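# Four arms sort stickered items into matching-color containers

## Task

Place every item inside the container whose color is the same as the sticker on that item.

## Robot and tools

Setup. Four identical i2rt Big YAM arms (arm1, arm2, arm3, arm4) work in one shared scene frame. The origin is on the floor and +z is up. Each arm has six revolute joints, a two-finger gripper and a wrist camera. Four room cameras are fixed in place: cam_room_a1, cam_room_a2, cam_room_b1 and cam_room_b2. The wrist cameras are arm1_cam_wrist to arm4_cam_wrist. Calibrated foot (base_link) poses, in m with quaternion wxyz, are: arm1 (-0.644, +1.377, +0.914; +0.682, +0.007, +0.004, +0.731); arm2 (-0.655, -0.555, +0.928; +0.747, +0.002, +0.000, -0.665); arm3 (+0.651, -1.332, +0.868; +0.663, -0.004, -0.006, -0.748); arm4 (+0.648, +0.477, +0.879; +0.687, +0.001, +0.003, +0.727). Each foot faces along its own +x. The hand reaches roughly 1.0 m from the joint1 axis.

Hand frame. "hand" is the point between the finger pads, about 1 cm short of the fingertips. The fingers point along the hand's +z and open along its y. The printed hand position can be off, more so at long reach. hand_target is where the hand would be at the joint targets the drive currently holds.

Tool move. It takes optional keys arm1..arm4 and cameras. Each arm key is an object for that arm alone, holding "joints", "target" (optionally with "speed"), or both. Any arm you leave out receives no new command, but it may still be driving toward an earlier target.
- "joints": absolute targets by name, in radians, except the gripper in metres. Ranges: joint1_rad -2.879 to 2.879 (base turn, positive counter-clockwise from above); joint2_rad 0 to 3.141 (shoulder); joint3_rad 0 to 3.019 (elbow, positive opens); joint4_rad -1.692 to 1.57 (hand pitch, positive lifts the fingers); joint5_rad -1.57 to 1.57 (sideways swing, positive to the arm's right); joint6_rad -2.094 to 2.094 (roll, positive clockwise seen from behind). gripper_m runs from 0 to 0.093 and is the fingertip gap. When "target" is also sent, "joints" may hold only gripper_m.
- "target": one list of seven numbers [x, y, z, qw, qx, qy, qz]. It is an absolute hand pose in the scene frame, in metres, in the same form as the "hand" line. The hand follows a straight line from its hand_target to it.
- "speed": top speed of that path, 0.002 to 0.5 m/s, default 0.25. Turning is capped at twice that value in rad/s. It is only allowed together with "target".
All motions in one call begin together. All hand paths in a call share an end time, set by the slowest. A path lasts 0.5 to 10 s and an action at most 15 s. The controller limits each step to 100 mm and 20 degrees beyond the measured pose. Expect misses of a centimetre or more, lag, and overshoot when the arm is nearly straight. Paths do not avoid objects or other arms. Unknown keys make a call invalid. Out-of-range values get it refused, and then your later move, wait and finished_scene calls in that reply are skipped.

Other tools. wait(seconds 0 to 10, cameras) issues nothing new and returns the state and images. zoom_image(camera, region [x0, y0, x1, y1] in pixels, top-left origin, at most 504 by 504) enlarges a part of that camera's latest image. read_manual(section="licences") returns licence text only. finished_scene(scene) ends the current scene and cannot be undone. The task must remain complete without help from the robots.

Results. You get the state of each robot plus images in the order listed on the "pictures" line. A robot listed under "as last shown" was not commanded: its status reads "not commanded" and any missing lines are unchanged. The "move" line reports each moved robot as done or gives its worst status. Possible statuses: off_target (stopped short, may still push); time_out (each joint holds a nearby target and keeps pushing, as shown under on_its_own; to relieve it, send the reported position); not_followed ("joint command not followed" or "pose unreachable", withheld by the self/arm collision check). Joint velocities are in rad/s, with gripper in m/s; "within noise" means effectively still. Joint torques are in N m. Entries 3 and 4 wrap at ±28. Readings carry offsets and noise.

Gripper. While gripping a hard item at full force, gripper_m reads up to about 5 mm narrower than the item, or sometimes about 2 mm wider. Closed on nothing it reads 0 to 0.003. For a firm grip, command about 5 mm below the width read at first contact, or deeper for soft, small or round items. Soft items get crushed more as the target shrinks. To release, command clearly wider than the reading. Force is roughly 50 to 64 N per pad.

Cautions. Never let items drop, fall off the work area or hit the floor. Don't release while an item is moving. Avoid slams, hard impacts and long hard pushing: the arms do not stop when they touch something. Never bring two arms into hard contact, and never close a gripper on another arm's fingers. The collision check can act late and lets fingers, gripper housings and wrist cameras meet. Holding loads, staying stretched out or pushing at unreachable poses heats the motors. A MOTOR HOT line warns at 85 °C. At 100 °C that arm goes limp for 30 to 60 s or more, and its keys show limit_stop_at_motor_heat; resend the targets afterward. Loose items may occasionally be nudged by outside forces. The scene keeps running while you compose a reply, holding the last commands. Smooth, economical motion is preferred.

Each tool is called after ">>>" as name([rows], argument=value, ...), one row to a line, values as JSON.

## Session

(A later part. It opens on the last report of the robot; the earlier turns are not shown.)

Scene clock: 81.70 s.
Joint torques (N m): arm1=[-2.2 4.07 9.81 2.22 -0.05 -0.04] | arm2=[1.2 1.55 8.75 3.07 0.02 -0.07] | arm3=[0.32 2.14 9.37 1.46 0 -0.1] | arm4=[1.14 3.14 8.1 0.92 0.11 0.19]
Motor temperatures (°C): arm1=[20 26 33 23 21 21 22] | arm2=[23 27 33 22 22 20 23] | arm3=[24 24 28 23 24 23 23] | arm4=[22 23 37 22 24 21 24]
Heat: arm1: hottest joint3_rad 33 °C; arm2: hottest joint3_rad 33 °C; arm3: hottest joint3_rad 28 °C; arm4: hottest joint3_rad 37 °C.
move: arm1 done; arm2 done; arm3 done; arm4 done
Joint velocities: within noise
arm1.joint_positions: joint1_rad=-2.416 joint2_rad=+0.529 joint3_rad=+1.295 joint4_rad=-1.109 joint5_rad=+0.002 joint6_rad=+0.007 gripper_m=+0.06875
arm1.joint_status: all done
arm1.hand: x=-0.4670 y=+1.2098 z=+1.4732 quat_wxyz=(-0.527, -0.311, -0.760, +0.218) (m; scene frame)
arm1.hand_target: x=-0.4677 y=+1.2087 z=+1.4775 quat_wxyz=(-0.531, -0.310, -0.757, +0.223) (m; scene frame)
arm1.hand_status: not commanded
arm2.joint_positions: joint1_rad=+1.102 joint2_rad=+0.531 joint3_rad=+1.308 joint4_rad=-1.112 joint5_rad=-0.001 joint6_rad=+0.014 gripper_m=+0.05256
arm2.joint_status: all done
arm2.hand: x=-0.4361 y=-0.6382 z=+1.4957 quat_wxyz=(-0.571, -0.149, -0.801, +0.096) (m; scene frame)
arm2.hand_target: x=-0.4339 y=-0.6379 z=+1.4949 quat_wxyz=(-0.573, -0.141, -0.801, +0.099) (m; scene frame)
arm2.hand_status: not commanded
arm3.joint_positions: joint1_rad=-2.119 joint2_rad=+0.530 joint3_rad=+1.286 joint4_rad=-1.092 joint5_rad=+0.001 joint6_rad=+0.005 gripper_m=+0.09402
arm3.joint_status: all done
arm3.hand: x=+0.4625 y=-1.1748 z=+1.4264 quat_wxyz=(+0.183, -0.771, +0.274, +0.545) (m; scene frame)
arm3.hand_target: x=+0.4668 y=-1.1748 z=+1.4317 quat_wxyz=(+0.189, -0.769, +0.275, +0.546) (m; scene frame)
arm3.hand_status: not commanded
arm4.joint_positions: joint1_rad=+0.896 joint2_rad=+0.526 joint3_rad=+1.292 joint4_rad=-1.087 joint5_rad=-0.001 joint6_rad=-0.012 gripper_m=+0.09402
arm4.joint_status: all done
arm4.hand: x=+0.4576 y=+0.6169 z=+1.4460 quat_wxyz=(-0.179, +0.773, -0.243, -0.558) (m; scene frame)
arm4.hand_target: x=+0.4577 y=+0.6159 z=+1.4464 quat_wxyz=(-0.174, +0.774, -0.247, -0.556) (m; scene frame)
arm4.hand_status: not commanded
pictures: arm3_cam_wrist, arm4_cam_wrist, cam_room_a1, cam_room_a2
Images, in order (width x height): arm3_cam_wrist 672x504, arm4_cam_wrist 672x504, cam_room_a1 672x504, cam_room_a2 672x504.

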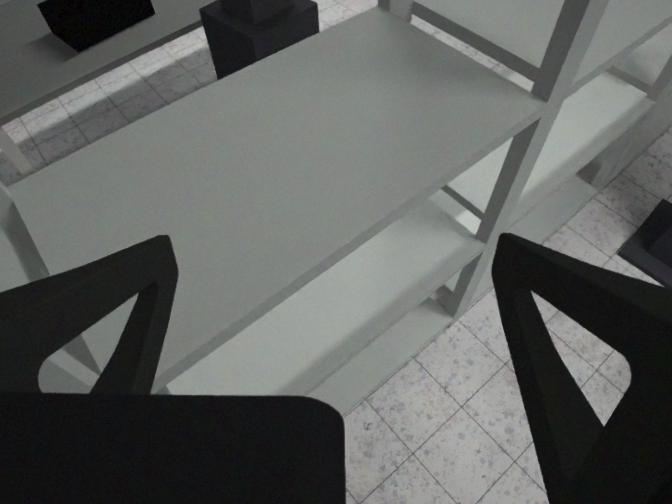

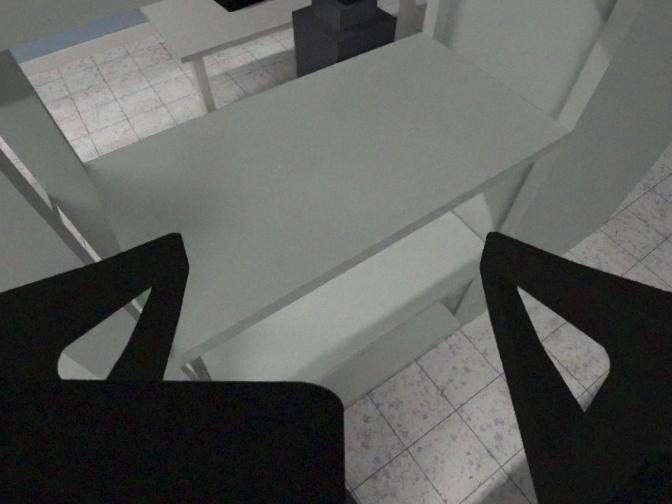

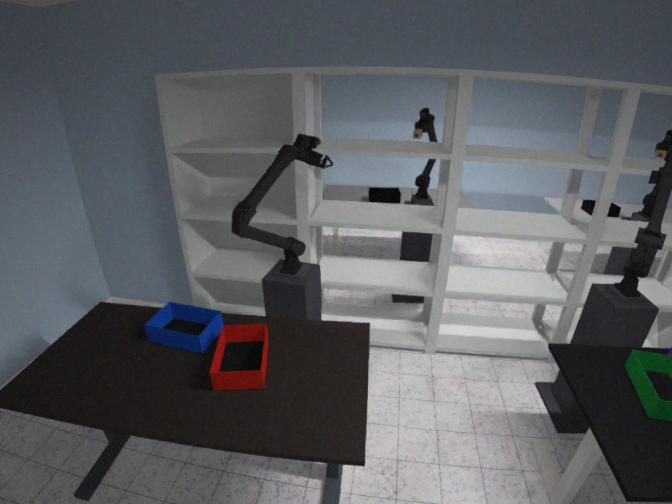

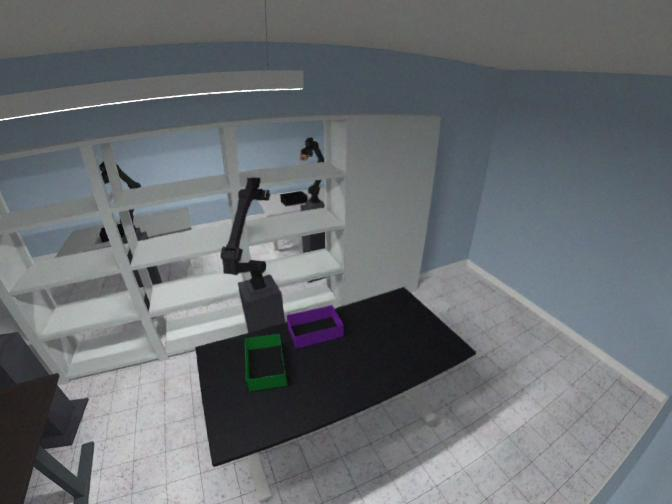

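>>> move(arm1={"joints":{"joint2_rad":0.749,"joint3_rad":0.447,"joint4_rad":0.127}}, arm2={"joints":{"joint2_rad":0.749,"joint3_rad":0.447,"joint4_rad":0.127}}, cameras=[])

>>> move(arm1={"target":[-0.009,0.747,1.15,0.5944,0.2919,0.7082,-0.2450],"speed":0.3}, arm2={"target":[0.03,-0.804,1.15,0.6331,0.1324,0.7545,-0.1111],"speed":0.3}, cameras=[])

>>> move(arm1={"target":[-0.009,0.747,1.07,0.5944,0.2919,0.7082,-0.2450],"speed":0.12}, arm2={"target":[0.03,-0.804,1.065,0.6331,0.1324,0.7545,-0.1111],"speed":0.12}, cameras=["arm1_cam_wrist","arm2_cam_wrist"])

Scene clock: 104.50 s.
Joint torques (N m): arm1=[-2.84 -1.85 12.31 2.44 -0.06 -0.02] | arm2=[1.08 -5.3 11.38 3.73 0.02 -0.08] | arm3=[0.5 1.96 9.35 1.46 0 -0.11] | arm4=[1.03 2.78 8.14 0.94 0.11 0.14]
Motor temperatures (°C): arm1=[20 25 33 23 21 21 22] | arm2=[23 26 32 22 22 20 24] | arm3=[24 23 30 23 24 23 23] | arm4=[22 22 36 22 24 21 24]
Heat: arm1: hottest joint3_rad 33 °C; arm2: hottest joint3_rad 32 °C; arm3: hottest joint3_rad 30 °C; arm4: hottest joint3_rad 36 °C.
move: arm1 done; arm2 done
Joint velocities: within noise
arm1.joint_positions: joint1_rad=-2.416 joint2_rad=+0.762 joint3_rad=+0.439 joint4_rad=+0.104 joint5_rad=+0.002 joint6_rad=+0.007 gripper_m=+0.06875
arm1.joint_status: all done
arm1.hand: x=-0.3569 y=+1.0980 z=+1.1750 quat_wxyz=(-0.573, -0.297, -0.726, +0.237) (m; scene frame)
arm1.hand_target: x=-0.3579 y=+1.0956 z=+1.1905 quat_wxyz=(-0.588, -0.291, -0.713, +0.247) (m; scene frame)
arm1.hand_status: not commanded
arm2.joint_positions: joint1_rad=+1.102 joint2_rad=+0.762 joint3_rad=+0.453 joint4_rad=+0.101 joint5_rad=-0.001 joint6_rad=+0.014 gripper_m=+0.05256
arm2.joint_status: all done
arm2.hand: x=-0.2809 y=-0.6940 z=+1.2021 quat_wxyz=(-0.621, -0.142, -0.764, +0.104) (m; scene frame)
arm2.hand_target: x=-0.2818 y=-0.6918 z=+1.2101 quat_wxyz=(-0.634, -0.133, -0.754, +0.110) (m; scene frame)
arm2.hand_status: not commanded
arm3, arm4: as last shown
pictures: none
No camera images: "cameras" was empty.

Scene clock: 106.93 s.
Joint torques (N m): arm1=[-2.73 -19.43 17.73 1.63 -0.03 0.03] | arm2=[1.32 -17.14 15.2 2.48 0.13 -0.09] | arm3=[0.5 2.37 9.35 1.46 0 -0.11] | arm4=[0.97 3.19 8.03 1.06 0.12 0.15]
Motor temperatures (°C): arm1=[20 25 33 23 21 21 22] | arm2=[23 26 32 22 22 20 24] | arm3=[24 23 30 23 24 23 23] | arm4=[22 22 36 22 24 21 24]
Heat: arm1: hottest joint3_rad 33 °C; arm2: hottest joint3_rad 32 °C; arm3: hottest joint3_rad 30 °C; arm4: hottest joint3_rad 36 °C.
move: arm1 off_target; arm2 off_target
Joint velocities: within noise
arm1.joint_positions: joint1_rad=-2.416 joint2_rad=+2.139 joint3_rad=+1.738 joint4_rad=+0.179 joint5_rad=-0.003 joint6_rad=+0.007 gripper_m=+0.06875
arm1.joint_status: not commanded
arm1.hand: x=-0.0165 y=+0.7643 z=+1.1123 quat_wxyz=(-0.573, -0.296, -0.727, +0.235) (m; scene frame)
arm1.hand_target: x=-0.0120 y=+0.7499 z=+1.1503 quat_wxyz=(-0.595, -0.292, -0.708, +0.245) (m; scene frame)
arm1.hand_status: off_target (0.042 m and 3.5 deg from the pose sent, 0.495 m and 3.3 deg at the start)
arm2.joint_positions: joint1_rad=+1.102 joint2_rad=+1.777 joint3_rad=+1.122 joint4_rad=+0.441 joint5_rad=-0.001 joint6_rad=+0.011 gripper_m=+0.05256
arm2.joint_status: not commanded
arm2.hand: x=+0.0101 y=-0.8005 z=+1.1307 quat_wxyz=(-0.619, -0.141, -0.766, +0.105) (m; scene frame)
arm2.hand_target: x=+0.0281 y=-0.8031 z=+1.1500 quat_wxyz=(-0.633, -0.132, -0.755, +0.111) (m; scene frame)
arm2.hand_status: off_target (0.028 m and 2.4 deg from the pose sent, 0.334 m and 2.2 deg at the start)
arm3, arm4: as last shown
pictures: none
No camera images: "cameras" was empty.

Scene clock: 108.33 s.
Joint torques (N m): arm1=[-2.37 -20.72 12.78 2.76 0.01 0.1] | arm2=[1.2 -18.08 10.11 3.69 0.09 -0.08] | arm3=[0.5 2.26 9.35 1.48 0 -0.11] | arm4=[1.03 3.08 8.08 1.05 0.12 0.17]
Motor temperatures (°C): arm1=[20 25 34 23 21 21 22] | arm2=[23 26 32 22 22 20 24] | arm3=[24 23 30 23 24 23 23] | arm4=[22 22 36 22 24 21 24]
Heat: arm1: hottest joint3_rad 34 °C; arm2: hottest joint3_rad 32 °C; arm3: hottest joint3_rad 30 °C; arm4: hottest joint3_rad 36 °C.
move: arm1 off_target; arm2 done
Joint velocities: within noise
arm1.joint_positions: joint1_rad=-2.416 joint2_rad=+2.240 joint3_rad=+1.738 joint4_rad=+0.299 joint5_rad=-0.003 joint6_rad=+0.007 gripper_m=+0.06875
arm1.joint_status: not commanded
arm1.hand: x=-0.0093 y=+0.7565 z=+1.0538 quat_wxyz=(-0.580, -0.294, -0.722, +0.237) (m; scene frame)
arm1.hand_target: x=-0.0096 y=+0.7476 z=+1.0702 quat_wxyz=(-0.594, -0.292, -0.708, +0.245) (m; scene frame)
arm1.hand_status: off_target (0.019 m and 2.5 deg from the pose sent, 0.046 m and 3.5 deg at the start)
arm2.joint_positions: joint1_rad=+1.102 joint2_rad=+1.928 joint3_rad=+1.122 joint4_rad=+0.612 joint5_rad=-0.001 joint6_rad=+0.011 gripper_m=+0.05256
arm2.joint_status: not commanded
arm2.hand: x=+0.0240 y=-0.8054 z=+1.0673 quat_wxyz=(-0.627, -0.140, -0.759, +0.106) (m; scene frame)
arm2.hand_target: x=+0.0298 y=-0.8038 z=+1.0649 quat_wxyz=(-0.633, -0.132, -0.755, +0.111) (m; scene frame)
arm2.hand_status: done (0.007 m and 1.4 deg from the pose sent, 0.069 m and 2.4 deg at the start)
arm3, arm4: as last shown
pictures: arm1_cam_wrist, arm2_cam_wrist
Images, in order (width x height): arm1_cam_wrist 672x504, arm2_cam_wrist 672x504.

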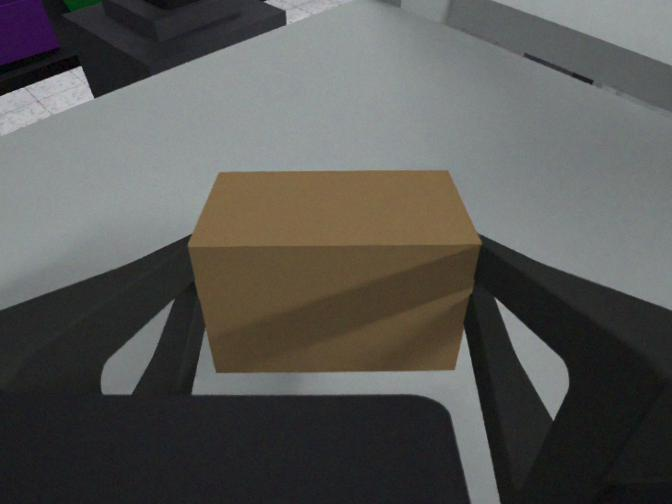

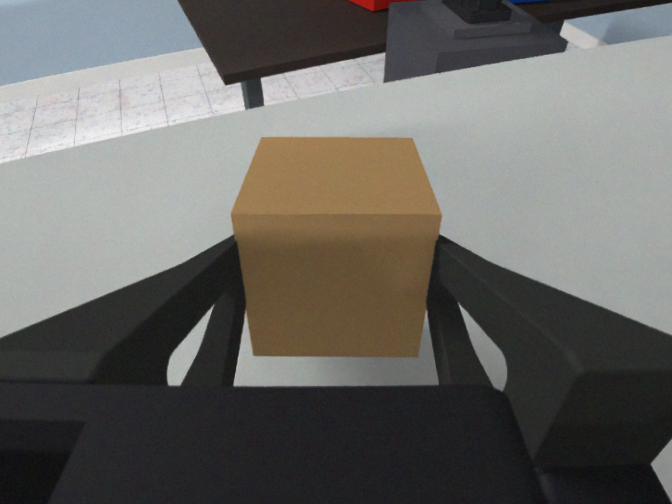

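>>> move(arm1={"target":[-0.009,0.747,1.05,0.5944,0.2919,0.7082,-0.2450],"speed":0.04}, arm2={"target":[0.03,-0.804,1.04,0.6331,0.1324,0.7545,-0.1111],"speed":0.05}, cameras=[])

>>> move(arm1={"target":[-0.009,0.747,1.035,0.5944,0.2919,0.7082,-0.2450],"speed":0.04}, arm2={"target":[0.03,-0.804,1.025,0.6331,0.1324,0.7545,-0.1111],"speed":0.04}, cameras=["arm1_cam_wrist","arm2_cam_wrist"])

Scene clock: 113.87 s.
Joint torques (N m): arm1=[-3.14 -19.55 12.01 2.7 0.04 0.08] | arm2=[1.14 -18.02 9.22 3.74 0.08 -0.09] | arm3=[0.44 2.08 9.39 1.44 0.01 -0.1] | arm4=[1.2 2.67 8.12 1.03 0.1 0.16]
Motor temperatures (°C): arm1=[20 25 34 23 21 21 22] | arm2=[23 26 32 23 22 20 24] | arm3=[24 23 30 23 24 23 23] | arm4=[22 22 36 22 24 21 24]
Heat: arm1: hottest joint3_rad 34 °C; arm2: hottest joint3_rad 32 °C; arm3: hottest joint3_rad 30 °C; arm4: hottest joint3_rad 36 °C.
move: arm1 done; arm2 done
Joint velocities: within noise
arm1.joint_positions: joint1_rad=-2.416 joint2_rad=+2.259 joint3_rad=+1.738 joint4_rad=+0.333 joint5_rad=-0.003 joint6_rad=+0.007 gripper_m=+0.06875
arm1.joint_status: not commanded
arm1.hand: x=-0.0081 y=+0.7551 z=+1.0458 quat_wxyz=(-0.585, -0.292, -0.717, +0.240) (m; scene frame)
arm1.hand_target: x=-0.0093 y=+0.7472 z=+1.0500 quat_wxyz=(-0.594, -0.292, -0.708, +0.245) (m; scene frame)
arm1.hand_status: done (0.009 m and 1.6 deg from the pose sent, 0.010 m and 2.5 deg at the start)
arm2.joint_positions: joint1_rad=+1.102 joint2_rad=+1.975 joint3_rad=+1.122 joint4_rad=+0.669 joint5_rad=-0.001 joint6_rad=+0.011 gripper_m=+0.05256
arm2.joint_status: not commanded
arm2.hand: x=+0.0264 y=-0.8062 z=+1.0480 quat_wxyz=(-0.631, -0.140, -0.756, +0.107) (m; scene frame)
arm2.hand_target: x=+0.0298 y=-0.8038 z=+1.0399 quat_wxyz=(-0.633, -0.132, -0.755, +0.111) (m; scene frame)
arm2.hand_status: done (0.009 m and 1.0 deg from the pose sent, 0.028 m and 1.4 deg at the start)
arm3, arm4: as last shown
pictures: none
No camera images: "cameras" was empty.

Scene clock: 114.87 s.
Joint torques (N m): arm1=[-2.67 -19.78 11.78 2.78 -0.03 0.07] | arm2=[1.14 -17.2 8.83 3.48 0.07 -0.05] | arm3=[0.62 2.2 9.35 1.44 -0.01 -0.1] | arm4=[0.91 3.08 8.13 1.02 0.12 0.18]
Motor temperatures (°C): arm1=[20 25 34 23 21 21 22] | arm2=[23 26 32 23 22 20 24] | arm3=[24 23 30 23 24 23 23] | arm4=[22 22 36 22 24 21 24]
Heat: arm1: hottest joint3_rad 34 °C; arm2: hottest joint3_rad 32 °C; arm3: hottest joint3_rad 30 °C; arm4: hottest joint3_rad 36 °C.
move: arm1 done; arm2 off_target
Joint velocities: within noise
arm1.joint_positions: joint1_rad=-2.416 joint2_rad=+2.281 joint3_rad=+1.738 joint4_rad=+0.358 joint5_rad=-0.003 joint6_rad=+0.007 gripper_m=+0.06875
arm1.joint_status: not commanded
arm1.hand: x=-0.0073 y=+0.7543 z=+1.0330 quat_wxyz=(-0.586, -0.292, -0.716, +0.240) (m; scene frame)
arm1.hand_target: x=-0.0092 y=+0.7472 z=+1.0350 quat_wxyz=(-0.594, -0.292, -0.708, +0.245) (m; scene frame)
arm1.hand_status: done (0.008 m and 1.4 deg from the pose sent, 0.014 m and 1.6 deg at the start)
arm2.joint_positions: joint1_rad=+1.102 joint2_rad=+1.994 joint3_rad=+1.122 joint4_rad=+0.708 joint5_rad=-0.001 joint6_rad=+0.009 gripper_m=+0.05256
arm2.joint_status: not commanded
arm2.hand: x=+0.0277 y=-0.8066 z=+1.0439 quat_wxyz=(-0.638, -0.138, -0.750, +0.109) (m; scene frame)
arm2.hand_target: x=+0.0294 y=-0.8036 z=+1.0252 quat_wxyz=(-0.633, -0.132, -0.755, +0.111) (m; scene frame)
arm2.hand_status: off_target (0.019 m and 1.0 deg from the pose sent, 0.024 m and 1.0 deg at the start)
arm3, arm4: as last shown
pictures: arm1_cam_wrist, arm2_cam_wrist
Images, in order (width x height): arm1_cam_wrist 672x504, arm2_cam_wrist 672x504.

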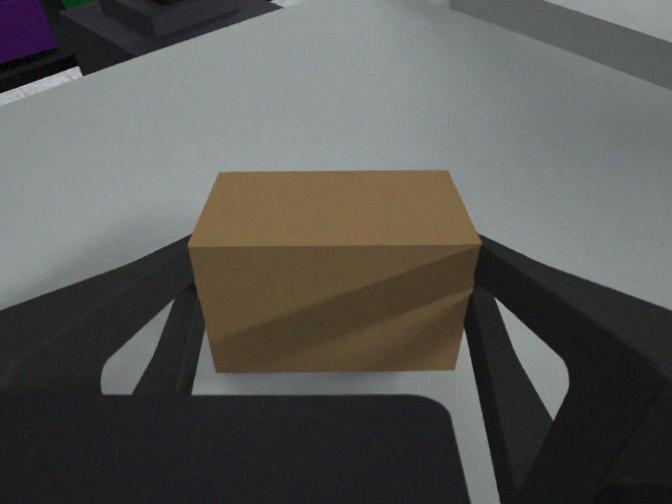

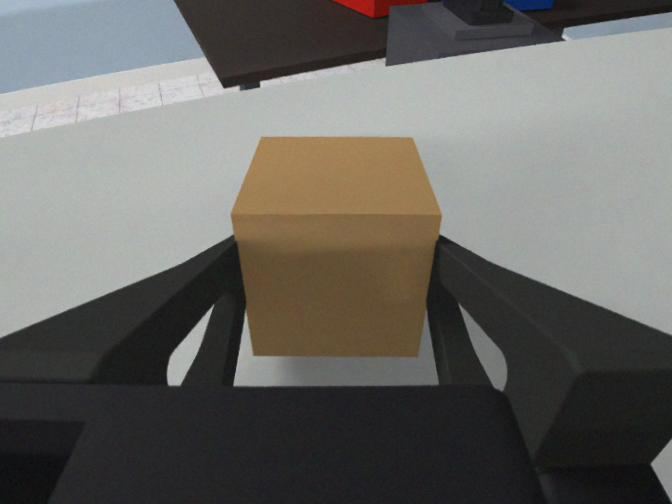

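>>> move(arm1={"target":[-0.009,0.747,1.02,0.5944,0.2919,0.7082,-0.2450],"speed":0.04}, arm2={"target":[0.03,-0.804,1.04,0.6331,0.1324,0.7545,-0.1111],"joints":{"gripper_m":0.066},"speed":0.05}, cameras=["arm1_cam_wrist","arm2_cam_wrist"])

Scene clock: 119.00 s.
Joint torques (N m): arm1=[-2.43 -19.02 11.19 2.54 0.05 0.01] | arm2=[1.2 -19.9 9.14 2.13 0.08 -0.06] | arm3=[0.5 2.08 9.36 1.5 -0.01 -0.12] | arm4=[1.03 3.14 8.03 1.01 0.1 0.15]
Motor temperatures (°C): arm1=[20 25 34 23 21 21 22] | arm2=[23 26 32 23 22 20 24] | arm3=[24 23 30 23 24 23 23] | arm4=[22 22 35 22 24 21 24]
Heat: arm1: hottest joint3_rad 34 °C; arm2: hottest joint3_rad 32 °C; arm3: hottest joint3_rad 30 °C; arm4: hottest joint3_rad 35 °C.
move: arm1 off_target; arm2 done
Joint velocities: within noise
arm1.joint_positions: joint1_rad=-2.416 joint2_rad=+2.291 joint3_rad=+1.738 joint4_rad=+0.389 joint5_rad=-0.003 joint6_rad=+0.007 gripper_m=+0.06875
arm1.joint_status: not commanded
arm1.hand: x=-0.0064 y=+0.7534 z=+1.0314 quat_wxyz=(-0.594, -0.289, -0.711, +0.243) (m; scene frame)
arm1.hand_target: x=-0.0093 y=+0.7473 z=+1.0202 quat_wxyz=(-0.594, -0.292, -0.708, +0.245) (m; scene frame)
arm1.hand_status: off_target (0.013 m and 0.5 deg from the pose sent, 0.015 m and 1.4 deg at the start)
arm2.joint_positions: joint1_rad=+1.102 joint2_rad=+1.994 joint3_rad=+1.122 joint4_rad=+0.708 joint5_rad=-0.001 joint6_rad=+0.008 gripper_m=+0.06593
arm2.joint_status: all done
arm2.hand: x=+0.0277 y=-0.8066 z=+1.0439 quat_wxyz=(-0.638, -0.137, -0.750, +0.109) (m; scene frame)
arm2.hand_target: x=+0.0299 y=-0.8038 z=+1.0400 quat_wxyz=(-0.633, -0.132, -0.755, +0.111) (m; scene frame)
arm2.hand_status: done (0.005 m and 1.0 deg from the pose sent, 0.005 m and 1.0 deg at the start)
arm3, arm4: as last shown
pictures: arm1_cam_wrist, arm2_cam_wrist
Images, in order (width x height): arm1_cam_wrist 672x504, arm2_cam_wrist 672x504.

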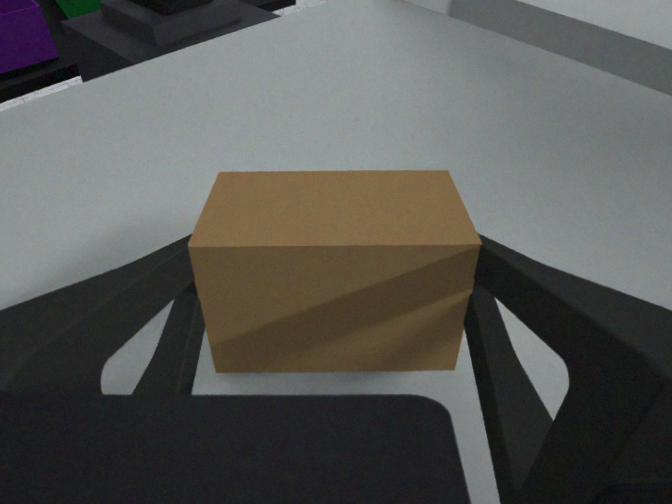

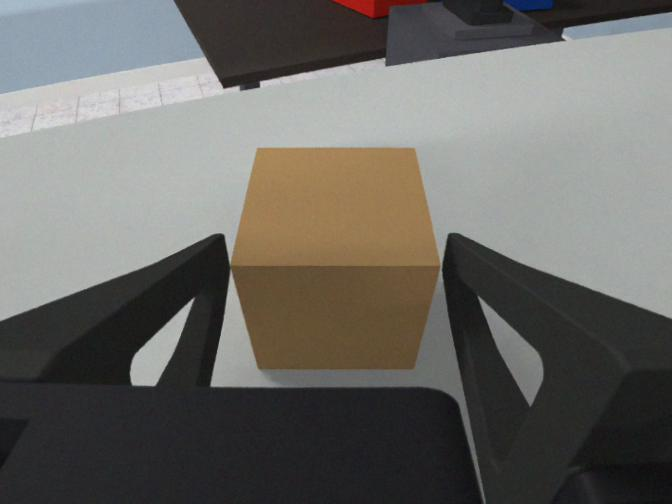

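>>> move(arm1={"target":[-0.009,0.747,1.028,0.5944,0.2919,0.7082,-0.2450],"joints":{"gripper_m":0.084},"speed":0.04}, arm2={"target":[-0.279,-0.691,1.085,0.6331,0.1324,0.7545,-0.1111],"speed":0.2}, cameras=["arm1_cam_wrist","arm2_cam_wrist"])

Scene clock: 124.53 s.
Joint torques (N m): arm1=[-2.73 -20.13 11.43 2.07 0.01 0.09] | arm2=[1.55 -6.07 7.9 2 0.16 -0.04] | arm3=[0.5 1.96 9.42 1.48 0.01 -0.11] | arm4=[0.79 2.61 8.06 1.02 0.13 0.17]
Motor temperatures (°C): arm1=[20 25 35 23 21 21 22] | arm2=[23 26 32 22 22 20 24] | arm3=[24 23 30 23 24 23 23] | arm4=[22 22 35 22 24 21 24]
Heat: arm1: hottest joint3_rad 35 °C; arm2: hottest joint3_rad 32 °C; arm3: hottest joint3_rad 30 °C; arm4: hottest joint3_rad 35 °C.
move: arm1 done; arm2 done
Joint velocities: within noise
arm1.joint_positions: joint1_rad=-2.416 joint2_rad=+2.292 joint3_rad=+1.738 joint4_rad=+0.389 joint5_rad=-0.003 joint6_rad=+0.007 gripper_m=+0.08396
arm1.joint_status: all done
arm1.hand: x=-0.0065 y=+0.7534 z=+1.0308 quat_wxyz=(-0.593, -0.289, -0.711, +0.243) (m; scene frame)
arm1.hand_target: x=-0.0091 y=+0.7471 z=+1.0281 quat_wxyz=(-0.594, -0.292, -0.708, +0.245) (m; scene frame)
arm1.hand_status: done (0.007 m and 0.5 deg from the pose sent, 0.008 m and 0.5 deg at the start)
arm2.joint_positions: joint1_rad=+1.104 joint2_rad=+1.143 joint3_rad=+0.229 joint4_rad=+0.758 joint5_rad=+0.003 joint6_rad=+0.008 gripper_m=+0.06593
arm2.joint_status: not commanded
arm2.hand: x=-0.2775 y=-0.6949 z=+1.0909 quat_wxyz=(-0.641, -0.138, -0.747, +0.110) (m; scene frame)
arm2.hand_target: x=-0.2791 y=-0.6911 z=+1.0850 quat_wxyz=(-0.633, -0.132, -0.754, +0.111) (m; scene frame)
arm2.hand_status: done (0.007 m and 1.4 deg from the pose sent, 0.330 m and 1.0 deg at the start)
arm3, arm4: as last shown
pictures: arm1_cam_wrist, arm2_cam_wrist
Images, in order (width x height): arm1_cam_wrist 672x504, arm2_cam_wrist 672x504.

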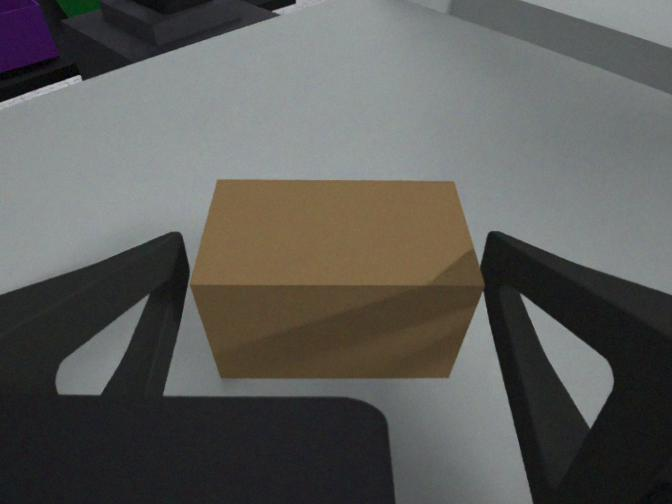

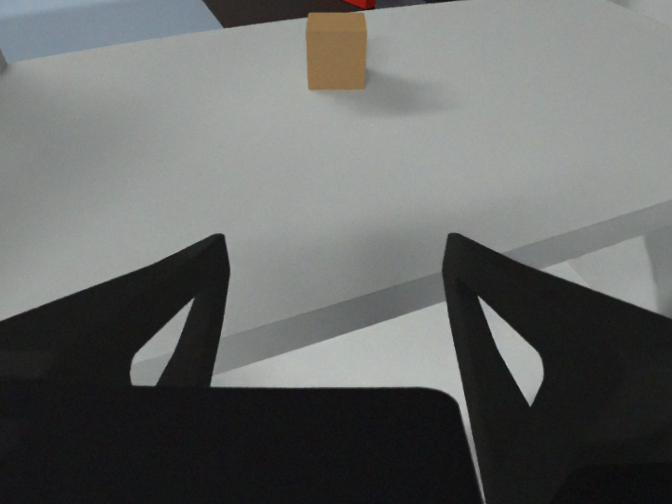

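>>> move(arm1={"target":[-0.33,1.065,1.07,0.5944,0.2919,0.7082,-0.2450],"joints":{"gripper_m":0.093},"speed":0.2}, arm2={"joints":{"joint2_rad":0.53,"joint3_rad":1.3,"joint4_rad":-1.1,"joint5_rad":0,"joint6_rad":0}}, arm3={"joints":{"joint2_rad":0.749,"joint3_rad":0.447,"joint4_rad":0.127}}, cameras=[])

>>> move(arm1={"joints":{"joint2_rad":0.53,"joint3_rad":1.3,"joint4_rad":-1.1,"joint5_rad":0,"joint6_rad":0}}, arm3={"target":[0.118,-0.840,1.09,0.1057,-0.7813,0.1378,0.5995],"speed":0.25}, arm4={"joints":{"joint1_rad":1.115,"joint2_rad":0.749,"joint3_rad":0.447,"joint4_rad":0.127}}, cameras=["arm3_cam_wrist","arm4_cam_wrist"])

Scene clock: 134.83 s.
Joint torques (N m): arm1=[-2.49 -4.66 8.09 1.43 -0.05 -0.05] | arm2=[1.32 1.9 13.63 1.98 -0.15 -0.01] | arm3=[0.38 -3.9 9.59 2.62 -0.01 -0.12] | arm4=[0.91 3.02 8.06 1.02 0.1 0.17]
Motor temperatures (°C): arm1=[20 26 34 23 21 21 22] | arm2=[23 26 32 22 22 20 23] | arm3=[24 23 30 23 24 23 23] | arm4=[22 22 35 22 24 21 24]
Heat: arm1: hottest joint3_rad 34 °C; arm2: hottest joint3_rad 32 °C; arm3: hottest joint3_rad 30 °C; arm4: hottest joint3_rad 35 °C.
move: arm1 done; arm2 done; arm3 done
Joint velocities: within noise
arm1.joint_positions: joint1_rad=-2.416 joint2_rad=+1.280 joint3_rad=+0.317 joint4_rad=+0.801 joint5_rad=-0.006 joint6_rad=+0.016 gripper_m=+0.09294
arm1.joint_status: all done
arm1.hand: x=-0.3274 y=+1.0694 z=+1.0679 quat_wxyz=(-0.596, -0.291, -0.709, +0.240) (m; scene frame)
arm1.hand_target: x=-0.3300 y=+1.0651 z=+1.0700 quat_wxyz=(-0.594, -0.292, -0.708, +0.245) (m; scene frame)
arm1.hand_status: done (0.006 m and 0.7 deg from the pose sent, 0.451 m and 0.5 deg at the start)
arm2.joint_positions: joint1_rad=+1.104 joint2_rad=+0.523 joint3_rad=+1.253 joint4_rad=-1.085 joint5_rad=+0.003 joint6_rad=+0.008 gripper_m=+0.06593
arm2.joint_status: all done
arm2.hand: x=-0.4281 y=-0.6414 z=+1.4758 quat_wxyz=(-0.563, -0.148, -0.807, +0.097) (m; scene frame)
arm2.hand_target: x=-0.4335 y=-0.6366 z=+1.4950 quat_wxyz=(-0.573, -0.139, -0.802, +0.097) (m; scene frame)
arm2.hand_status: not commanded
arm3.joint_positions: joint1_rad=-2.119 joint2_rad=+0.757 joint3_rad=+0.450 joint4_rad=+0.109 joint5_rad=+0.001 joint6_rad=+0.005 gripper_m=+0.09402
arm3.joint_status: all done
arm3.hand: x=+0.3383 y=-1.0803 z=+1.1396 quat_wxyz=(+0.202, -0.732, +0.260, +0.597) (m; scene frame)
arm3.hand_target: x=+0.3417 y=-1.0773 z=+1.1454 quat_wxyz=(+0.210, -0.724, +0.260, +0.604) (m; scene frame)
arm3.hand_status: not commanded
arm4.joint_positions: joint1_rad=+0.896 joint2_rad=+0.526 joint3_rad=+1.292 joint4_rad=-1.087 joint5_rad=-0.001 joint6_rad=-0.012 gripper_m=+0.09402
arm4.joint_status: not commanded
arm4.hand: x=+0.4576 y=+0.6169 z=+1.4460 quat_wxyz=(-0.179, +0.773, -0.243, -0.558) (m; scene frame)
arm4.hand_target: x=+0.4577 y=+0.6159 z=+1.4464 quat_wxyz=(-0.174, +0.774, -0.247, -0.556) (m; scene frame)
arm4.hand_status: not commanded
pictures: none
No camera images: "cameras" was empty.

Scene clock: 136.83 s.
Joint torques (N m): arm1=[-2.73 3.72 11.21 1.43 0.1 -0.07] | arm2=[1.38 1.85 13.64 1.96 -0.16 -0.02] | arm3=[0.44 -18.84 12.71 1.47 -0.21 -0.13] | arm4=[0.38 -4.6 9.58 2.17 0.11 0.17]
Motor temperatures (°C): arm1=[20 26 34 23 21 21 22] | arm2=[23 26 32 22 22 20 23] | arm3=[24 23 30 23 24 23 23] | arm4=[22 22 35 22 24 21 24]
Heat: arm1: hottest joint3_rad 34 °C; arm2: hottest joint3_rad 32 °C; arm3: hottest joint3_rad 30 °C; arm4: hottest joint3_rad 35 °C.
move: arm1 done; arm3 off_target; arm4 done
Joint velocities: within noise
arm1.joint_positions: joint1_rad=-2.416 joint2_rad=+0.532 joint3_rad=+1.281 joint4_rad=-1.091 joint5_rad=-0.002 joint6_rad=+0.008 gripper_m=+0.09294
arm1.joint_status: all done
arm1.hand: x=-0.4630 y=+1.2066 z=+1.4695 quat_wxyz=(-0.528, -0.311, -0.760, +0.217) (m; scene frame)
arm1.hand_target: x=-0.4687 y=+1.2079 z=+1.4777 quat_wxyz=(-0.530, -0.311, -0.756, +0.225) (m; scene frame)
arm1.hand_status: not commanded
arm2: as last shown
arm3.joint_positions: joint1_rad=-2.289 joint2_rad=+1.780 joint3_rad=+1.215 joint4_rad=+0.240 joint5_rad=-0.479 joint6_rad=-0.143 gripper_m=+0.09402
arm3.joint_status: not commanded
arm3.hand: x=+0.1215 y=-0.8575 z=+1.0701 quat_wxyz=(+0.092, -0.790, +0.143, +0.589) (m; scene frame)
arm3.hand_target: x=+0.1190 y=-0.8411 z=+1.0901 quat_wxyz=(+0.106, -0.781, +0.138, +0.599) (m; scene frame)
arm3.hand_status: off_target (0.027 m and 2.3 deg from the pose sent, 0.330 m and 18.7 deg at the start)
arm4.joint_positions: joint1_rad=+1.114 joint2_rad=+0.760 joint3_rad=+0.443 joint4_rad=+0.106 joint5_rad=+0.000 joint6_rad=-0.012 gripper_m=+0.09402
arm4.joint_status: all done
arm4.hand: x=+0.2831 y=+0.6336 z=+1.1506 quat_wxyz=(-0.127, +0.762, -0.151, -0.617) (m; scene frame)
arm4.hand_target: x=+0.2831 y=+0.6333 z=+1.1620 quat_wxyz=(-0.126, +0.750, -0.153, -0.631) (m; scene frame)
arm4.hand_status: not commanded
pictures: arm3_cam_wrist, arm4_cam_wrist
Images, in order (width x height): arm3_cam_wrist 672x504, arm4_cam_wrist 672x504.

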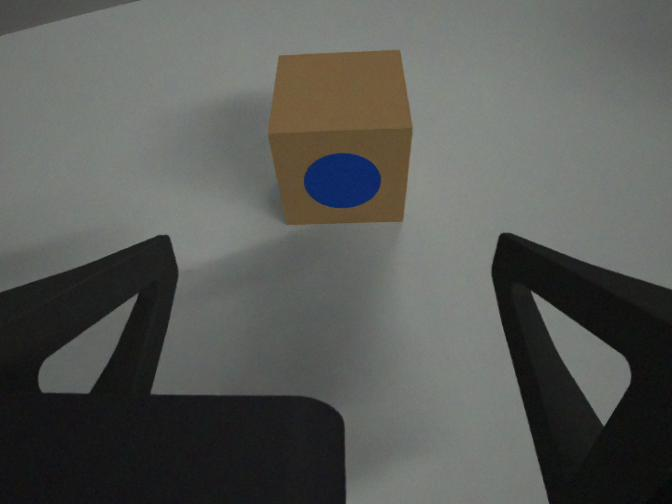

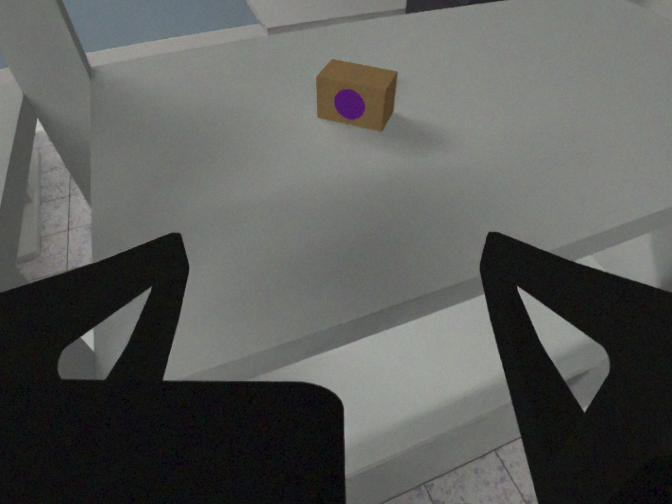

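>>> move(arm3={"target":[0.065,-0.832,1.06,0.1057,-0.7813,0.1378,0.5995],"speed":0.2}, arm4={"target":[0.085,0.662,1.1,0.2305,-0.7343,0.3004,0.5635],"speed":0.25}, cameras=["arm3_cam_wrist","arm4_cam_wrist"])

Scene clock: 150.73 s.
Joint torques (N m): arm1=[-3.14 4.42 11.18 1.51 0.13 -0.04] | arm2=[1.49 1.96 13.63 1.98 -0.16 -0.01] | arm3=[2.2 -19.55 13 2.55 -0.01 0.02] | arm4=[1.2 -13.74 10.85 1.1 0.35 0.15]
Motor temperatures (°C): arm1=[20 25 33 23 21 21 22] | arm2=[23 26 34 22 22 20 23] | arm3=[24 24 30 23 24 23 23] | arm4=[22 22 36 22 24 21 24]
Heat: arm1: hottest joint3_rad 33 °C; arm2: hottest joint3_rad 34 °C; arm3: hottest joint3_rad 30 °C; arm4: hottest joint3_rad 36 °C.
move: arm3 off_target; arm4 off_target
Joint velocities: within noise
arm1, arm2: as last shown
arm1.hand: x=-0.4631 y=+1.2066 z=+1.4695 quat_wxyz=(-0.528, -0.311, -0.760, +0.217) (m; scene frame)
arm1.hand_target: x=-0.4688 y=+1.2079 z=+1.4777 quat_wxyz=(-0.530, -0.312, -0.756, +0.225) (m; scene frame)
arm3.joint_positions: joint1_rad=-2.257 joint2_rad=+1.903 joint3_rad=+1.320 joint4_rad=+0.247 joint5_rad=-0.431 joint6_rad=-0.140 gripper_m=+0.09402
arm3.joint_status: not commanded
arm3.hand: x=+0.0833 y=-0.8399 z=+1.0405 quat_wxyz=(+0.097, -0.794, +0.148, +0.582) (m; scene frame)
arm3.hand_target: x=+0.0666 y=-0.8334 z=+1.0604 quat_wxyz=(+0.106, -0.781, +0.138, +0.600) (m; scene frame)
arm3.hand_status: off_target (0.028 m and 2.9 deg from the pose sent, 0.063 m and 2.3 deg at the start)
arm4.joint_positions: joint1_rad=+1.363 joint2_rad=+1.516 joint3_rad=+0.847 joint4_rad=+0.316 joint5_rad=+0.601 joint6_rad=+0.167 gripper_m=+0.09402
arm4.joint_status: not commanded
arm4.hand: x=+0.0991 y=+0.6609 z=+1.0816 quat_wxyz=(-0.237, +0.746, -0.293, -0.549) (m; scene frame)
arm4.hand_target: x=+0.0860 y=+0.6617 z=+1.1000 quat_wxyz=(-0.230, +0.734, -0.300, -0.563) (m; scene frame)
arm4.hand_status: off_target (0.023 m and 2.4 deg from the pose sent, 0.206 m and 22.0 deg at the start)
pictures: arm3_cam_wrist, arm4_cam_wrist
Images, in order (width x height): arm3_cam_wrist 672x504, arm4_cam_wrist 672x504.

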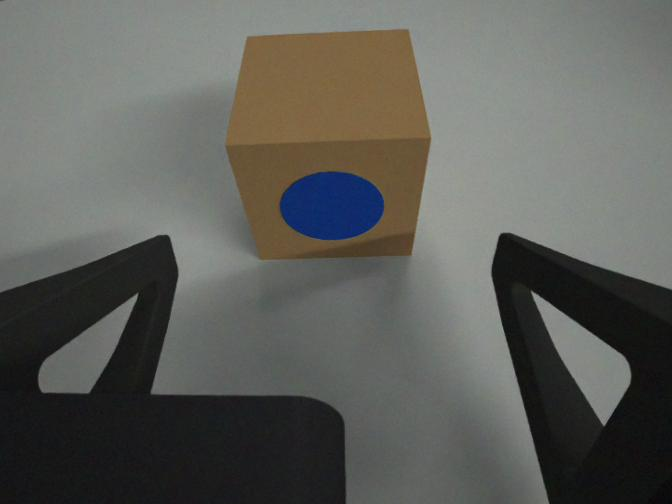

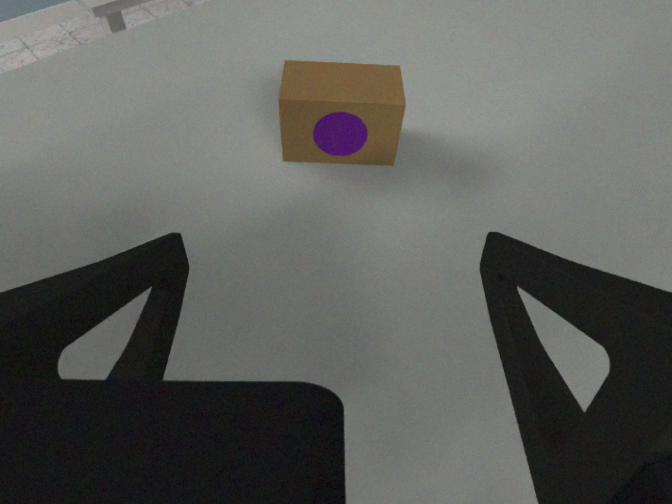

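>>> move(arm3={"target":[0.0235,-0.8205,1.055,0.1057,-0.7813,0.1378,0.5995],"speed":0.1}, arm4={"target":[0.036,0.704,1.045,0.2343,-0.7331,0.3054,0.5625],"speed":0.2}, cameras=["arm3_cam_wrist","arm4_cam_wrist"])

Scene clock: 163.10 s.
Joint torques (N m): arm1=[-2.67 3.96 11.12 1.42 0.1 -0.06] | arm2=[1.44 1.9 13.63 1.95 -0.16 -0.02] | arm3=[2.14 -21.25 13.3 1.47 0.01 0.02] | arm4=[0.73 -17.08 10.3 1.95 0.1 -0.02]
Motor temperatures (°C): arm1=[20 25 33 23 21 21 22] | arm2=[23 25 35 22 22 20 23] | arm3=[24 25 32 23 24 23 23] | arm4=[22 22 36 22 24 21 24]
Heat: arm1: hottest joint3_rad 33 °C; arm2: hottest joint3_rad 35 °C; arm3: hottest joint3_rad 32 °C; arm4: hottest joint3_rad 36 °C.
move: arm3 off_target; arm4 off_target
Joint velocities: within noise
arm1, arm2: as last shown
arm3.joint_positions: joint1_rad=-2.223 joint2_rad=+1.996 joint3_rad=+1.455 joint4_rad=+0.234 joint5_rad=-0.399 joint6_rad=-0.130 gripper_m=+0.09402
arm3.joint_status: not commanded
arm3.hand: x=+0.0396 y=-0.8257 z=+1.0406 quat_wxyz=(+0.103, -0.788, +0.143, +0.589) (m; scene frame)
arm3.hand_target: x=+0.0246 y=-0.8215 z=+1.0553 quat_wxyz=(+0.106, -0.781, +0.138, +0.600) (m; scene frame)
arm3.hand_status: off_target (0.022 m and 1.6 deg from the pose sent, 0.065 m and 2.9 deg at the start)
arm4.joint_positions: joint1_rad=+1.302 joint2_rad=+1.741 joint3_rad=+0.956 joint4_rad=+0.418 joint5_rad=+0.559 joint6_rad=+0.168 gripper_m=+0.09402
arm4.joint_status: not commanded
arm4.hand: x=+0.0540 y=+0.7001 z=+1.0239 quat_wxyz=(-0.238, +0.748, -0.305, -0.540) (m; scene frame)
arm4.hand_target: x=+0.0376 y=+0.7036 z=+1.0453 quat_wxyz=(-0.234, +0.732, -0.305, -0.562) (m; scene frame)
arm4.hand_status: off_target (0.028 m and 3.1 deg from the pose sent, 0.085 m and 2.5 deg at the start)
pictures: arm3_cam_wrist, arm4_cam_wrist
Images, in order (width x height): arm3_cam_wrist 672x504, arm4_cam_wrist 672x504.

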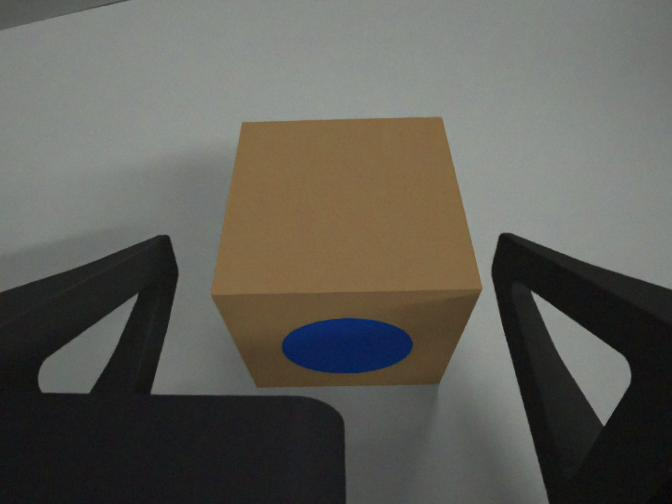

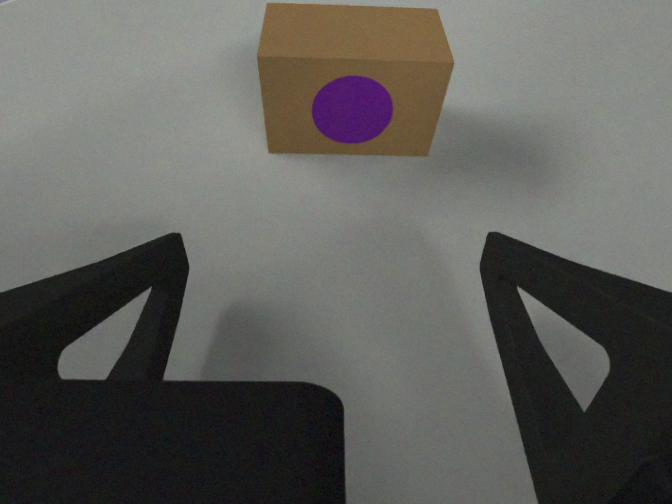

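>>> move(arm3={"joints":{"gripper_m":0.035}}, arm4={"target":[-0.0135,0.767,1.04,0.2343,-0.7331,0.3054,0.5625],"speed":0.1}, cameras=["arm3_cam_wrist","arm4_cam_wrist"])

Scene clock: 170.73 s.
Joint torques (N m): arm1=[-3.43 3.9 11.02 1.44 0.07 -0.07] | arm2=[1.44 1.85 13.64 1.96 -0.15 -0.02] | arm3=[2.14 -21.54 13.22 1.44 -0.03 0.01] | arm4=[0.44 -17.85 10.84 0.9 0.07 -0.07]
Motor temperatures (°C): arm1=[20 25 33 23 21 21 22] | arm2=[23 25 36 22 22 20 23] | arm3=[24 25 32 23 24 23 23] | arm4=[22 22 37 22 24 21 24]
Heat: arm1: hottest joint3_rad 33 °C; arm2: hottest joint3_rad 36 °C; arm3: hottest joint3_rad 32 °C; arm4: hottest joint3_rad 37 °C.
move: arm3 off_target; arm4 off_target
Joint velocities: within noise
arm1, arm2: as last shown
arm1.hand_target: x=-0.4687 y=+1.2079 z=+1.4777 quat_wxyz=(-0.530, -0.312, -0.756, +0.225) (m; scene frame)
arm3.joint_positions: joint1_rad=-2.223 joint2_rad=+1.996 joint3_rad=+1.456 joint4_rad=+0.234 joint5_rad=-0.398 joint6_rad=-0.130 gripper_m=+0.05316
arm3.joint_status: gripper_m off_target (ended at +0.05319, target +0.03500)
arm3.hand: x=+0.0396 y=-0.8255 z=+1.0408 quat_wxyz=(+0.104, -0.788, +0.143, +0.589) (m; scene frame)
arm3.hand_target: x=+0.0246 y=-0.8215 z=+1.0553 quat_wxyz=(+0.106, -0.781, +0.138, +0.600) (m; scene frame)
arm3.hand_status: not commanded
arm4.joint_positions: joint1_rad=+1.215 joint2_rad=+1.865 joint3_rad=+1.154 joint4_rad=+0.408 joint5_rad=+0.473 joint6_rad=+0.145 gripper_m=+0.09402
arm4.joint_status: not commanded
arm4.hand: x=+0.0002 y=+0.7602 z=+1.0374 quat_wxyz=(-0.231, +0.732, -0.309, -0.561) (m; scene frame)
arm4.hand_target: x=-0.0127 y=+0.7666 z=+1.0401 quat_wxyz=(-0.234, +0.732, -0.305, -0.562) (m; scene frame)
arm4.hand_status: off_target (0.015 m and 0.6 deg from the pose sent, 0.096 m and 3.1 deg at the start)
pictures: arm3_cam_wrist, arm4_cam_wrist
Images, in order (width x height): arm3_cam_wrist 672x504, arm4_cam_wrist 672x504.

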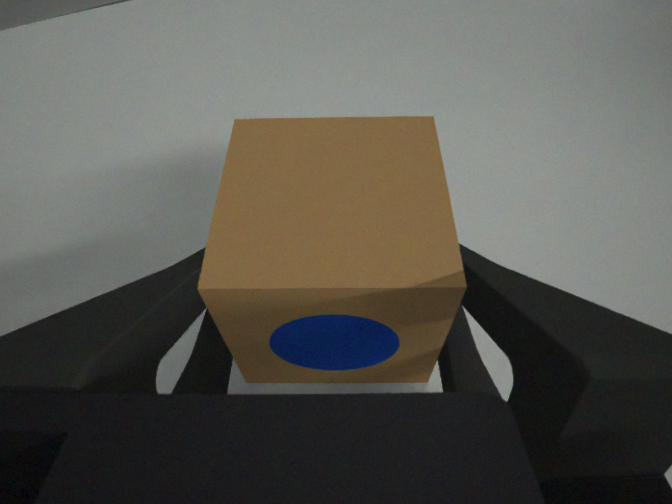

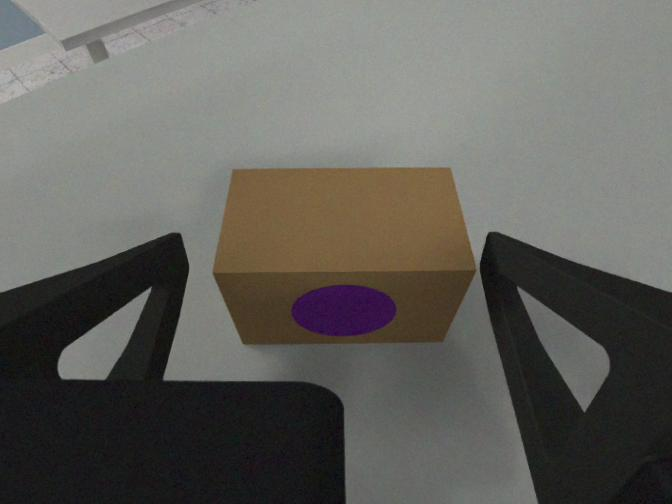

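>>> move(arm4={"joints":{"gripper_m":0.048}}, arm3={"target":[0.03,-0.823,1.13,0.1057,-0.7813,0.1378,0.5995],"speed":0.2}, cameras=[])

>>> move(arm4={"target":[-0.008,0.764,1.12,0.2343,-0.7331,0.3054,0.5625],"speed":0.2}, arm3={"target":[0.354,-1.064,1.17,0.2182,-0.7407,0.2843,0.5684],"speed":0.3}, cameras=["arm4_cam_wrist","arm3_cam_wrist"])

>>> move(arm4={"target":[0.33,0.61,1.17,0.1614,-0.7590,0.1678,0.6084],"speed":0.3}, arm3={"joints":{"joint2_rad":0.53,"joint3_rad":1.3,"joint4_rad":-1.1,"joint5_rad":0,"joint6_rad":0}}, cameras=["arm4_cam_wrist"])

Scene clock: 179.33 s.
Joint torques (N m): arm1=[-2.26 3.96 11.12 1.39 0.11 -0.06] | arm2=[1.38 1.9 13.64 1.96 -0.15 -0.02] | arm3=[1.9 -23.12 13.74 1.61 -0.17 0.01] | arm4=[0.91 -17.79 10.99 1.03 0.1 -0.07]
Motor temperatures (°C): arm1=[20 25 33 23 21 21 22] | arm2=[23 25 36 22 22 20 23] | arm3=[24 26 32 23 24 23 24] | arm4=[22 23 36 22 24 21 24]
Heat: arm1: hottest joint3_rad 33 °C; arm2: hottest joint3_rad 36 °C; arm3: hottest joint3_rad 32 °C; arm4: hottest joint3_rad 36 °C.
move: arm3 off_target; arm4 off_target
Joint velocities: within noise
arm1, arm2: as last shown
arm3.joint_positions: joint1_rad=-2.223 joint2_rad=+1.920 joint3_rad=+1.511 joint4_rad=+0.074 joint5_rad=-0.398 joint6_rad=-0.130 gripper_m=+0.05316
arm3.joint_status: not commanded
arm3.hand: x=+0.0423 y=-0.8274 z=+1.0948 quat_wxyz=(+0.097, -0.795, +0.148, +0.580) (m; scene frame)
arm3.hand_target: x=+0.0317 y=-0.8245 z=+1.1301 quat_wxyz=(+0.106, -0.781, +0.138, +0.600) (m; scene frame)
arm3.hand_status: off_target (0.038 m and 3.1 deg from the pose sent, 0.090 m and 1.6 deg at the start)
arm4.joint_positions: joint1_rad=+1.215 joint2_rad=+1.865 joint3_rad=+1.154 joint4_rad=+0.408 joint5_rad=+0.472 joint6_rad=+0.143 gripper_m=+0.06922
arm4.joint_status: gripper_m off_target (ended at +0.06924, target +0.04800)
arm4.hand: x=+0.0001 y=+0.7601 z=+1.0373 quat_wxyz=(-0.231, +0.733, -0.309, -0.561) (m; scene frame)
arm4.hand_target: x=-0.0127 y=+0.7666 z=+1.0401 quat_wxyz=(-0.234, +0.732, -0.305, -0.562) (m; scene frame)
arm4.hand_status: not commanded
pictures: none
No camera images: "cameras" was empty.

Scene clock: 181.43 s.
Joint torques (N m): arm1=[-2.37 4.19 10.96 1.48 0.07 -0.01] | arm2=[1.49 1.85 13.64 1.98 -0.16 -0.02] | arm3=[2.32 -2.49 10.07 1.72 0.11 0.01] | arm4=[0.67 -20.72 11.89 0.95 0.21 -0.08]
Motor temperatures (°C): arm1=[20 25 33 23 21 21 22] | arm2=[23 25 36 22 22 20 23] | arm3=[24 26 32 23 24 23 24] | arm4=[22 23 36 22 24 21 25]
Heat: arm1: hottest joint3_rad 33 °C; arm2: hottest joint3_rad 36 °C; arm3: hottest joint3_rad 32 °C; arm4: hottest joint3_rad 36 °C.
move: arm3 done; arm4 off_target
Joint velocities: within noise
arm1, arm2: as last shown
arm3.joint_positions: joint1_rad=-2.183 joint2_rad=+0.714 joint3_rad=+0.554 joint4_rad=-0.082 joint5_rad=+0.015 joint6_rad=-0.013 gripper_m=+0.05316
arm3.joint_status: not commanded
arm3.hand: x=+0.3582 y=-1.0604 z=+1.1735 quat_wxyz=(+0.225, -0.737, +0.285, +0.570) (m; scene frame)
arm3.hand_target: x=+0.3541 y=-1.0640 z=+1.1699 quat_wxyz=(+0.218, -0.741, +0.284, +0.568) (m; scene frame)
arm3.hand_status: done (0.007 m and 0.9 deg from the pose sent, 0.398 m and 21.9 deg at the start)
arm4.joint_positions: joint1_rad=+1.215 joint2_rad=+1.775 joint3_rad=+1.199 joint4_rad=+0.220 joint5_rad=+0.472 joint6_rad=+0.143 gripper_m=+0.06922
arm4.joint_status: not commanded
arm4.hand: x=+0.0046 y=+0.7590 z=+1.0813 quat_wxyz=(-0.233, +0.749, -0.307, -0.539) (m; scene frame)
arm4.hand_target: x=-0.0060 y=+0.7632 z=+1.1204 quat_wxyz=(-0.234, +0.732, -0.305, -0.562) (m; scene frame)
arm4.hand_status: off_target (0.041 m and 3.2 deg from the pose sent, 0.083 m and 0.6 deg at the start)
pictures: arm3_cam_wrist, arm4_cam_wrist
Images, in order (width x height): arm3_cam_wrist 672x504, arm4_cam_wrist 672x504.

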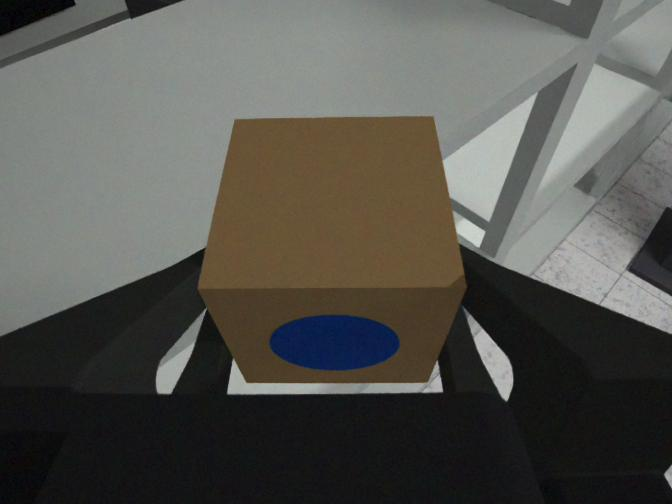

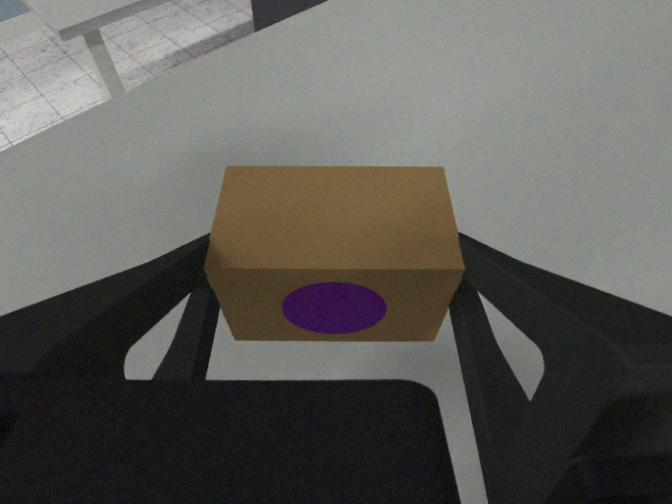

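Scene clock: 183.40 s.
Joint torques (N m): arm1=[-2.9 4.48 11.22 1.43 0.11 -0.07] | arm2=[1.44 1.85 13.65 1.96 -0.15 -0.01] | arm3=[2.37 2.32 12.25 1.65 -0.08 0.03] | arm4=[0.21 0.38 10.22 1.16 -0.02 -0.07]
Motor temperatures (°C): arm1=[20 25 33 23 21 21 22] | arm2=[23 25 36 22 22 20 23] | arm3=[24 26 32 23 24 23 24] | arm4=[22 23 36 22 24 21 25]
Heat: arm1: hottest joint3_rad 33 °C; arm2: hottest joint3_rad 36 °C; arm3: hottest joint3_rad 32 °C; arm4: hottest joint3_rad 36 °C.
move: arm3 done; arm4 done
Joint velocities: within noise
arm1, arm2: as last shown
arm3.joint_positions: joint1_rad=-2.183 joint2_rad=+0.525 joint3_rad=+1.254 joint4_rad=-1.096 joint5_rad=+0.002 joint6_rad=-0.007 gripper_m=+0.05316
arm3.joint_status: all done
arm3.hand: x=+0.4705 y=-1.1612 z=+1.4100 quat_wxyz=(+0.200, -0.772, +0.297, +0.525) (m; scene frame)
arm3.hand_target: x=+0.4727 y=-1.1681 z=+1.4320 quat_wxyz=(+0.199, -0.763, +0.289, +0.542) (m; scene frame)
arm3.hand_status: not commanded
arm4.joint_positions: joint1_rad=+1.215 joint2_rad=+0.507 joint3_rad=+0.419 joint4_rad=-0.115 joint5_rad=+0.171 joint6_rad=+0.003 gripper_m=+0.06922
arm4.joint_status: not commanded
arm4.hand: x=+0.3305 y=+0.6076 z=+1.1711 quat_wxyz=(-0.156, +0.754, -0.171, -0.614) (m; scene frame)
arm4.hand_target: x=+0.3300 y=+0.6100 z=+1.1700 quat_wxyz=(-0.161, +0.759, -0.168, -0.608) (m; scene frame)
arm4.hand_status: done (0.003 m and 1.1 deg from the pose sent, 0.369 m and 19.7 deg at the start)
pictures: arm4_cam_wrist
Images, in order (width x height): arm4_cam_wrist 672x504.

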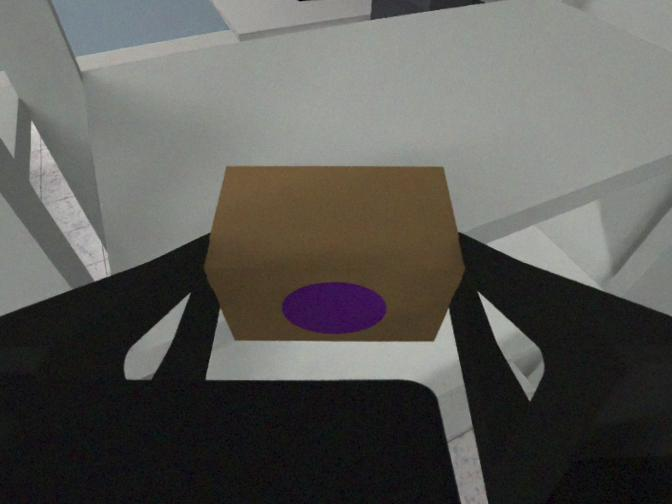

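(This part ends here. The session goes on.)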